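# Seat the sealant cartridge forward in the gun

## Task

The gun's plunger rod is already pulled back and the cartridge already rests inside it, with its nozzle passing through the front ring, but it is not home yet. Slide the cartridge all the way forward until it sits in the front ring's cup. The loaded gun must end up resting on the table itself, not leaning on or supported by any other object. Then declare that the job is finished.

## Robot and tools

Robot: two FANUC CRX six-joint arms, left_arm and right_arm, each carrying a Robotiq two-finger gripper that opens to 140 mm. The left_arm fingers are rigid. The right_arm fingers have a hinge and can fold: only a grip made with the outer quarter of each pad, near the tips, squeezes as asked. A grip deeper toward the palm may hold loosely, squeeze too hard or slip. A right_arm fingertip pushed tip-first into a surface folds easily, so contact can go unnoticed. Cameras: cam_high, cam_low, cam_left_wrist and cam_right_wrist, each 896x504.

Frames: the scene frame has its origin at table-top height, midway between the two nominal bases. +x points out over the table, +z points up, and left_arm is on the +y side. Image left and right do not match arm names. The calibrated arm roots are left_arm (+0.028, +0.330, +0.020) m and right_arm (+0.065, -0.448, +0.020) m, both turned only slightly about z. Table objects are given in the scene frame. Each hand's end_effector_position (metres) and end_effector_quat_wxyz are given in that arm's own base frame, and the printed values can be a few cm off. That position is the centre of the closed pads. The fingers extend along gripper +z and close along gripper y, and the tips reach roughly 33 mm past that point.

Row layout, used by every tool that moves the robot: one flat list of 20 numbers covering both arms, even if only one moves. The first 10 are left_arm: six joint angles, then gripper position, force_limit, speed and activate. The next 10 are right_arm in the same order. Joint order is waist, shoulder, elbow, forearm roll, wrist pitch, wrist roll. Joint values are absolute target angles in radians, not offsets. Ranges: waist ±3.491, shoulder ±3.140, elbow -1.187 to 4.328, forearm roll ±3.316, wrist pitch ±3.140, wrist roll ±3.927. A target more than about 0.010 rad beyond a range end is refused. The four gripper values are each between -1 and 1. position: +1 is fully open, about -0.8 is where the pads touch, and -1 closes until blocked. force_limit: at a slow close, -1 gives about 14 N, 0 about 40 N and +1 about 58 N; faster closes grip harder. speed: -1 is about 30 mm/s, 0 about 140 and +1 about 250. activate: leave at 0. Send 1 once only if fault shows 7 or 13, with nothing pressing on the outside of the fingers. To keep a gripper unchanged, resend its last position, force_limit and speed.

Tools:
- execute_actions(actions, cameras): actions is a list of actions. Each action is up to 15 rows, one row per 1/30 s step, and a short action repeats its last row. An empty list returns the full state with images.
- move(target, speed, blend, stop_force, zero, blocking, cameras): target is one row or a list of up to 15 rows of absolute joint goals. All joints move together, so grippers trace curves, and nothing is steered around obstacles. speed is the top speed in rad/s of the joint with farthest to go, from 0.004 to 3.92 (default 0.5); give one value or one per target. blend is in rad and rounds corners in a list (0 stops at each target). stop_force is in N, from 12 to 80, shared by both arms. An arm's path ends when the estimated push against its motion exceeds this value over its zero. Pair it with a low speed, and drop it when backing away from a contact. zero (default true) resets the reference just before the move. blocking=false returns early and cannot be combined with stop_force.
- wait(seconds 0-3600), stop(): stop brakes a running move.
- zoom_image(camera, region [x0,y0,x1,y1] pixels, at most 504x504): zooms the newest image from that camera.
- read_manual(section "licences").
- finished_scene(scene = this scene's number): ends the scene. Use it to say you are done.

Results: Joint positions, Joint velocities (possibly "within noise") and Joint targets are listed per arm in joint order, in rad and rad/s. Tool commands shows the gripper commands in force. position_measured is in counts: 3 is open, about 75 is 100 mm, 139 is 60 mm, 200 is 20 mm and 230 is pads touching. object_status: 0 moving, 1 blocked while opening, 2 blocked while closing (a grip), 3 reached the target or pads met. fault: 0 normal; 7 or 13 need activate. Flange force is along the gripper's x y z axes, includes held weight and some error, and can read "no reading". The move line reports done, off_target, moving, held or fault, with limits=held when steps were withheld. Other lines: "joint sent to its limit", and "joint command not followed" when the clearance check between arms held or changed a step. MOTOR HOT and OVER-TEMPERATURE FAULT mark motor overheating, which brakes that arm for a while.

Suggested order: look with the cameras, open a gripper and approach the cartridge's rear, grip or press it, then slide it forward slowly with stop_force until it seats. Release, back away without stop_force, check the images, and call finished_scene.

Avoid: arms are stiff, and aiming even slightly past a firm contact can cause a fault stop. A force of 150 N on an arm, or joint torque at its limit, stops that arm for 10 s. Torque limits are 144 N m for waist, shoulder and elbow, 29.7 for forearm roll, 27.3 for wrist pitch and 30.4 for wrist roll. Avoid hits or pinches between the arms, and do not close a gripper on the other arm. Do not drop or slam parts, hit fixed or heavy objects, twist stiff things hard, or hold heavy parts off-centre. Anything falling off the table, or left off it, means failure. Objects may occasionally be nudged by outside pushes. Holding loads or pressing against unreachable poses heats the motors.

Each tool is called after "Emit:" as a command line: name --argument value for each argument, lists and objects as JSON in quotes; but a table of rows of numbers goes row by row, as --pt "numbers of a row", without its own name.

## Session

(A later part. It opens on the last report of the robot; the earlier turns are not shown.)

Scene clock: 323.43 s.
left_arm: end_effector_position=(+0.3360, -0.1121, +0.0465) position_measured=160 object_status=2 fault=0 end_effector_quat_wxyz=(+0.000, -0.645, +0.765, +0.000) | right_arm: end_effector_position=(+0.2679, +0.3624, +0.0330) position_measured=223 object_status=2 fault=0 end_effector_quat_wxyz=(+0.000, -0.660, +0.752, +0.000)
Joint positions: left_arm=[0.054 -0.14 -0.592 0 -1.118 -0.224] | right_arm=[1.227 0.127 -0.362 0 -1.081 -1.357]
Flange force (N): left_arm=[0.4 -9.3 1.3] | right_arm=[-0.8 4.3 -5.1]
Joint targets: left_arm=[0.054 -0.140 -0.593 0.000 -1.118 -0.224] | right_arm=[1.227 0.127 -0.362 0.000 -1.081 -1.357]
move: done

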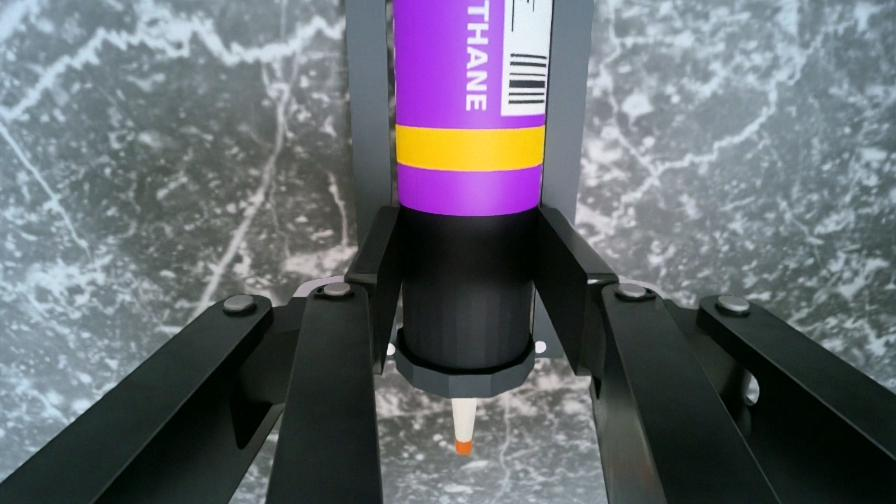

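Emit:
move --target '[0.0537, -0.1400, -0.5925, 0, -1.1183, -0.2237, -1, -0.3, -1, 0, 1.2203, 0.1020, -0.3906, 0, -1.0782, -1.3503, -1, 0, -1, 0]' --speed 0.022 --stop_force 20 --cameras '["cam_left_wrist"]'

Emit:
zoom_image --camera "cam_left_wrist" --region '[360, 280, 580, 440]'

Scene clock: 332.27 s.
left_arm: end_effector_position=(+0.3360, -0.1121, +0.0465) position_measured=160 object_status=2 fault=0 end_effector_quat_wxyz=(+0.000, -0.645, +0.765, +0.000) | right_arm: end_effector_position=(+0.2665, +0.3504, +0.0330) position_measured=223 object_status=2 fault=0 end_effector_quat_wxyz=(+0.000, -0.660, +0.752, +0.000)
Joint positions: left_arm=[0.054 -0.14 -0.593 0 -1.118 -0.224] | right_arm=[1.22 0.102 -0.391 0 -1.078 -1.35]
Flange force (N): left_arm=[14.0 -10.0 -1.4] | right_arm=[-16.8 5.1 -9.0]
Joint targets: left_arm=[0.054 -0.140 -0.593 0.000 -1.118 -0.224] | right_arm=[1.220 0.102 -0.391 0.000 -1.078 -1.350]
move: done

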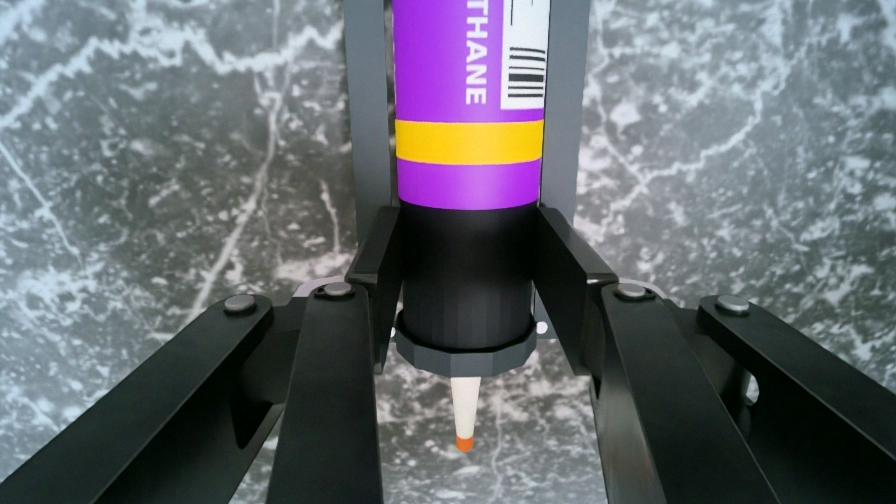

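Scaled by 2.291 from the camera's image (finer frame: 1280x720).

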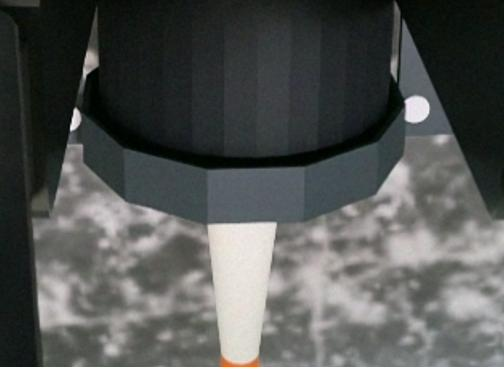

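Emit:
move --target '[0.0537, -0.1400, -0.5925, 0, -1.1183, -0.2237, -0.98, 0, -1, 0, 1.2203, 0.1020, -0.3906, 0, -1.0782, -1.3503, -1, 0, -1, 0]' --speed 0.022

Emit:
move --target '[0.0537, -0.1400, -0.5925, 0, -1.1183, -0.2237, -0.98, 0, -1, 0, 1.2176, 0.0915, -0.4024, 0, -1.0769, -1.3476, -1, 0, -1, 0]' --speed 0.022 --stop_force 15 --cameras '["cam_left_wrist"]'

Emit:
zoom_image --camera "cam_left_wrist" --region '[360, 280, 580, 440]'

Scene clock: 341.23 s.
left_arm: end_effector_position=(+0.3360, -0.1121, +0.0465) position_measured=163 object_status=0 fault=0 end_effector_quat_wxyz=(+0.000, -0.645, +0.765, +0.000) | right_arm: end_effector_position=(+0.2665, +0.3504, +0.0330) position_measured=223 object_status=2 fault=0 end_effector_quat_wxyz=(+0.000, -0.660, +0.752, +0.000)
Joint positions: left_arm=[0.054 -0.14 -0.592 0 -1.118 -0.224] | right_arm=[1.22 0.102 -0.391 0 -1.078 -1.35]
Flange force (N): left_arm=[13.5 -9.0 -5.0] | right_arm=[-15.2 6.5 -13.3]
Joint targets: left_arm=[0.054 -0.140 -0.593 0.000 -1.118 -0.224] | right_arm=[1.220 0.102 -0.391 0.000 -1.078 -1.350]
move: done

Scene clock: 342.37 s.
left_arm: end_effector_position=(+0.3360, -0.1121, +0.0465) position_measured=163 object_status=2 fault=0 end_effector_quat_wxyz=(+0.000, -0.645, +0.765, +0.000) | right_arm: end_effector_position=(+0.2659, +0.3454, +0.0329) position_measured=223 object_status=2 fault=0 end_effector_quat_wxyz=(+0.000, -0.660, +0.752, +0.000)
Joint positions: left_arm=[0.054 -0.14 -0.592 0 -1.118 -0.224] | right_arm=[1.218 0.092 -0.402 0 -1.077 -1.348]
Flange force (N): left_arm=[28.4 -10.9 4.5] | right_arm=[-26.5 4.9 -5.1]
Joint targets: left_arm=[0.054 -0.140 -0.593 0.000 -1.118 -0.224] | right_arm=[1.218 0.091 -0.402 0.000 -1.077 -1.348]
move: done

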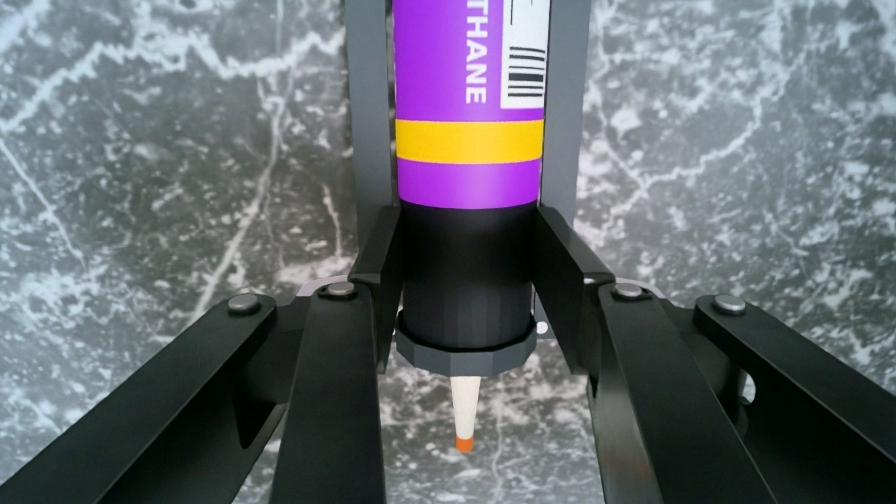

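Scaled by 2.291 from the camera's image (finer frame: 1280x720).

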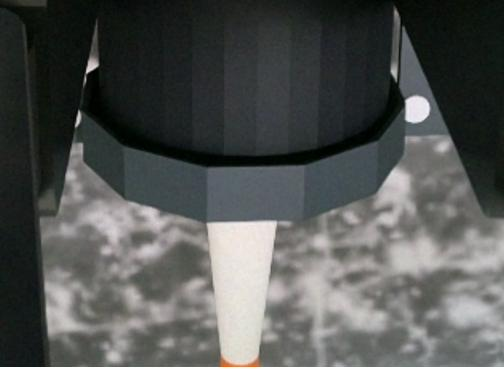

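Emit:
move --pt "0.0537 -0.1368 -0.5962 0 -1.1114 -0.2237 -0.98 0 -1 0 1.2192 0.0978 -0.3953 0 -1.0777 -1.3492 -1 0 -1 0" --pt "0.0537 -0.1368 -0.5962 0 -1.1114 -0.2237 0.0 0 -1 0 1.2192 0.0978 -0.3953 0 -1.0777 -1.3492 0.0 0 -1 0" --pt "0.0537 -0.2123 -0.4693 0 -1.3138 -0.2237 0.0 0 -1 0 1.2192 0.0370 -0.3148 0 -1.2190 -1.3492 0.0 0 -1 0" --speed '[0.03, 0.1, 0.2]' --cameras '["cam_left_wrist", "cam_right_wrist", "cam_low"]'

Emit:
zoom_image --camera "cam_left_wrist" --region '[380, 210, 560, 370]'

Emit:
zoom_image --camera "cam_low" --region '[390, 260, 520, 330]'

Emit:
zoom_image --camera "cam_right_wrist" --region '[360, 300, 620, 504]'

Scene clock: 359.20 s.
left_arm: end_effector_position=(+0.3360, -0.1121, +0.1200) position_measured=129 object_status=3 fault=0 end_effector_quat_wxyz=(+0.000, -0.645, +0.765, +0.000) | right_arm: end_effector_position=(+0.2663, +0.3484, +0.0900) position_measured=129 object_status=3 fault=0 end_effector_quat_wxyz=(+0.000, -0.660, +0.752, +0.000)
Joint positions: left_arm=[0.054 -0.212 -0.469 0 -1.314 -0.224] | right_arm=[1.219 0.037 -0.315 0 -1.219 -1.349]
Flange force (N): left_arm=[-0.4 -7.8 -2.6] | right_arm=[-0.8 3.7 -5.8]
Joint targets: left_arm=[0.054 -0.212 -0.469 0.000 -1.314 -0.224] | right_arm=[1.219 0.037 -0.315 0.000 -1.219 -1.349]
move: done
Images, in order (width x height): cam_low 896x504, cam_left_wrist 896x504, cam_right_wrist 896x504.

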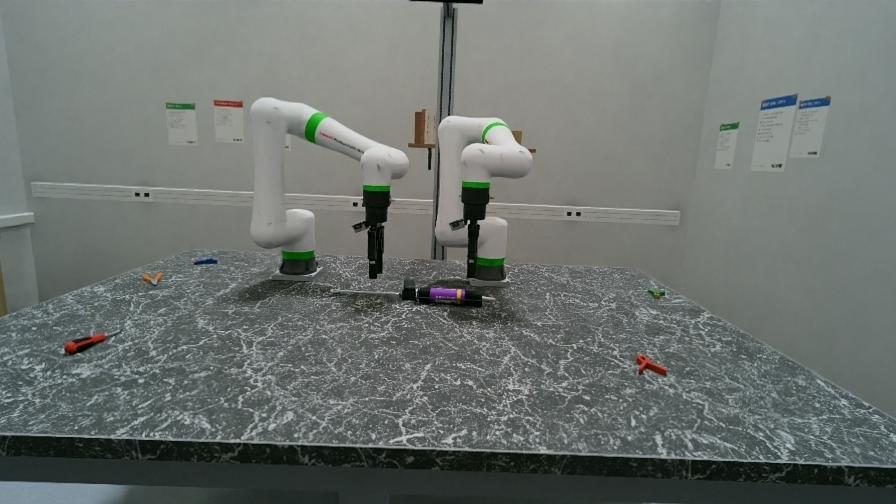

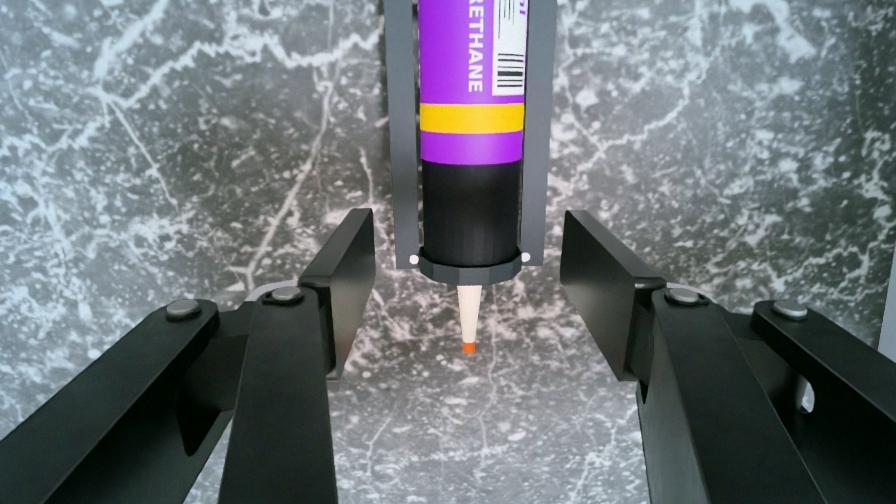

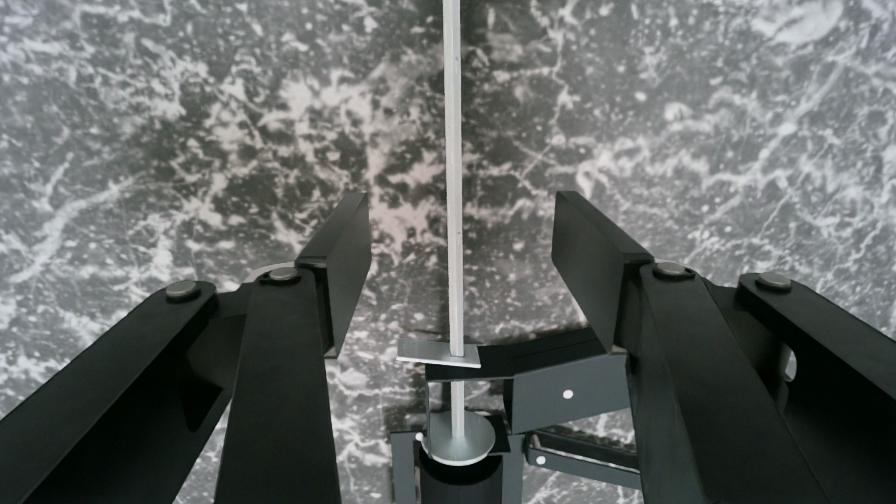

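Scaled by 2.800 from the camera's image (finer frame: 1280x720).

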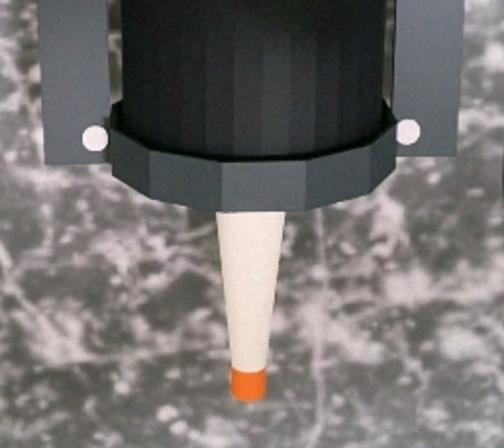

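Scaled by 3.877 from the camera's image (finer frame: 1280x720).

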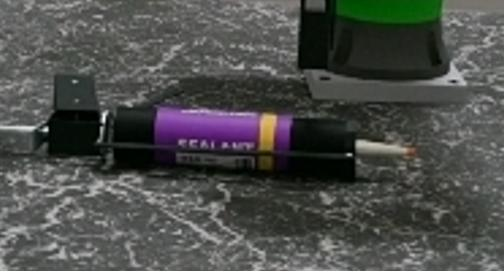

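Scaled by 1.938 from the camera's image (finer frame: 1280x720).

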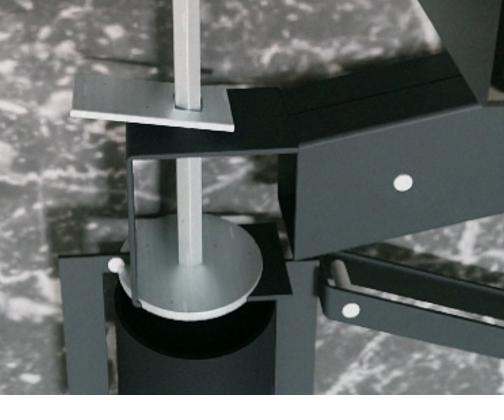

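The cartridge is seated in the front cup and the loaded gun rests on the table. Scene 2 is done.

Emit:
finished_scene --scene 2

The scene is finished: the task was done.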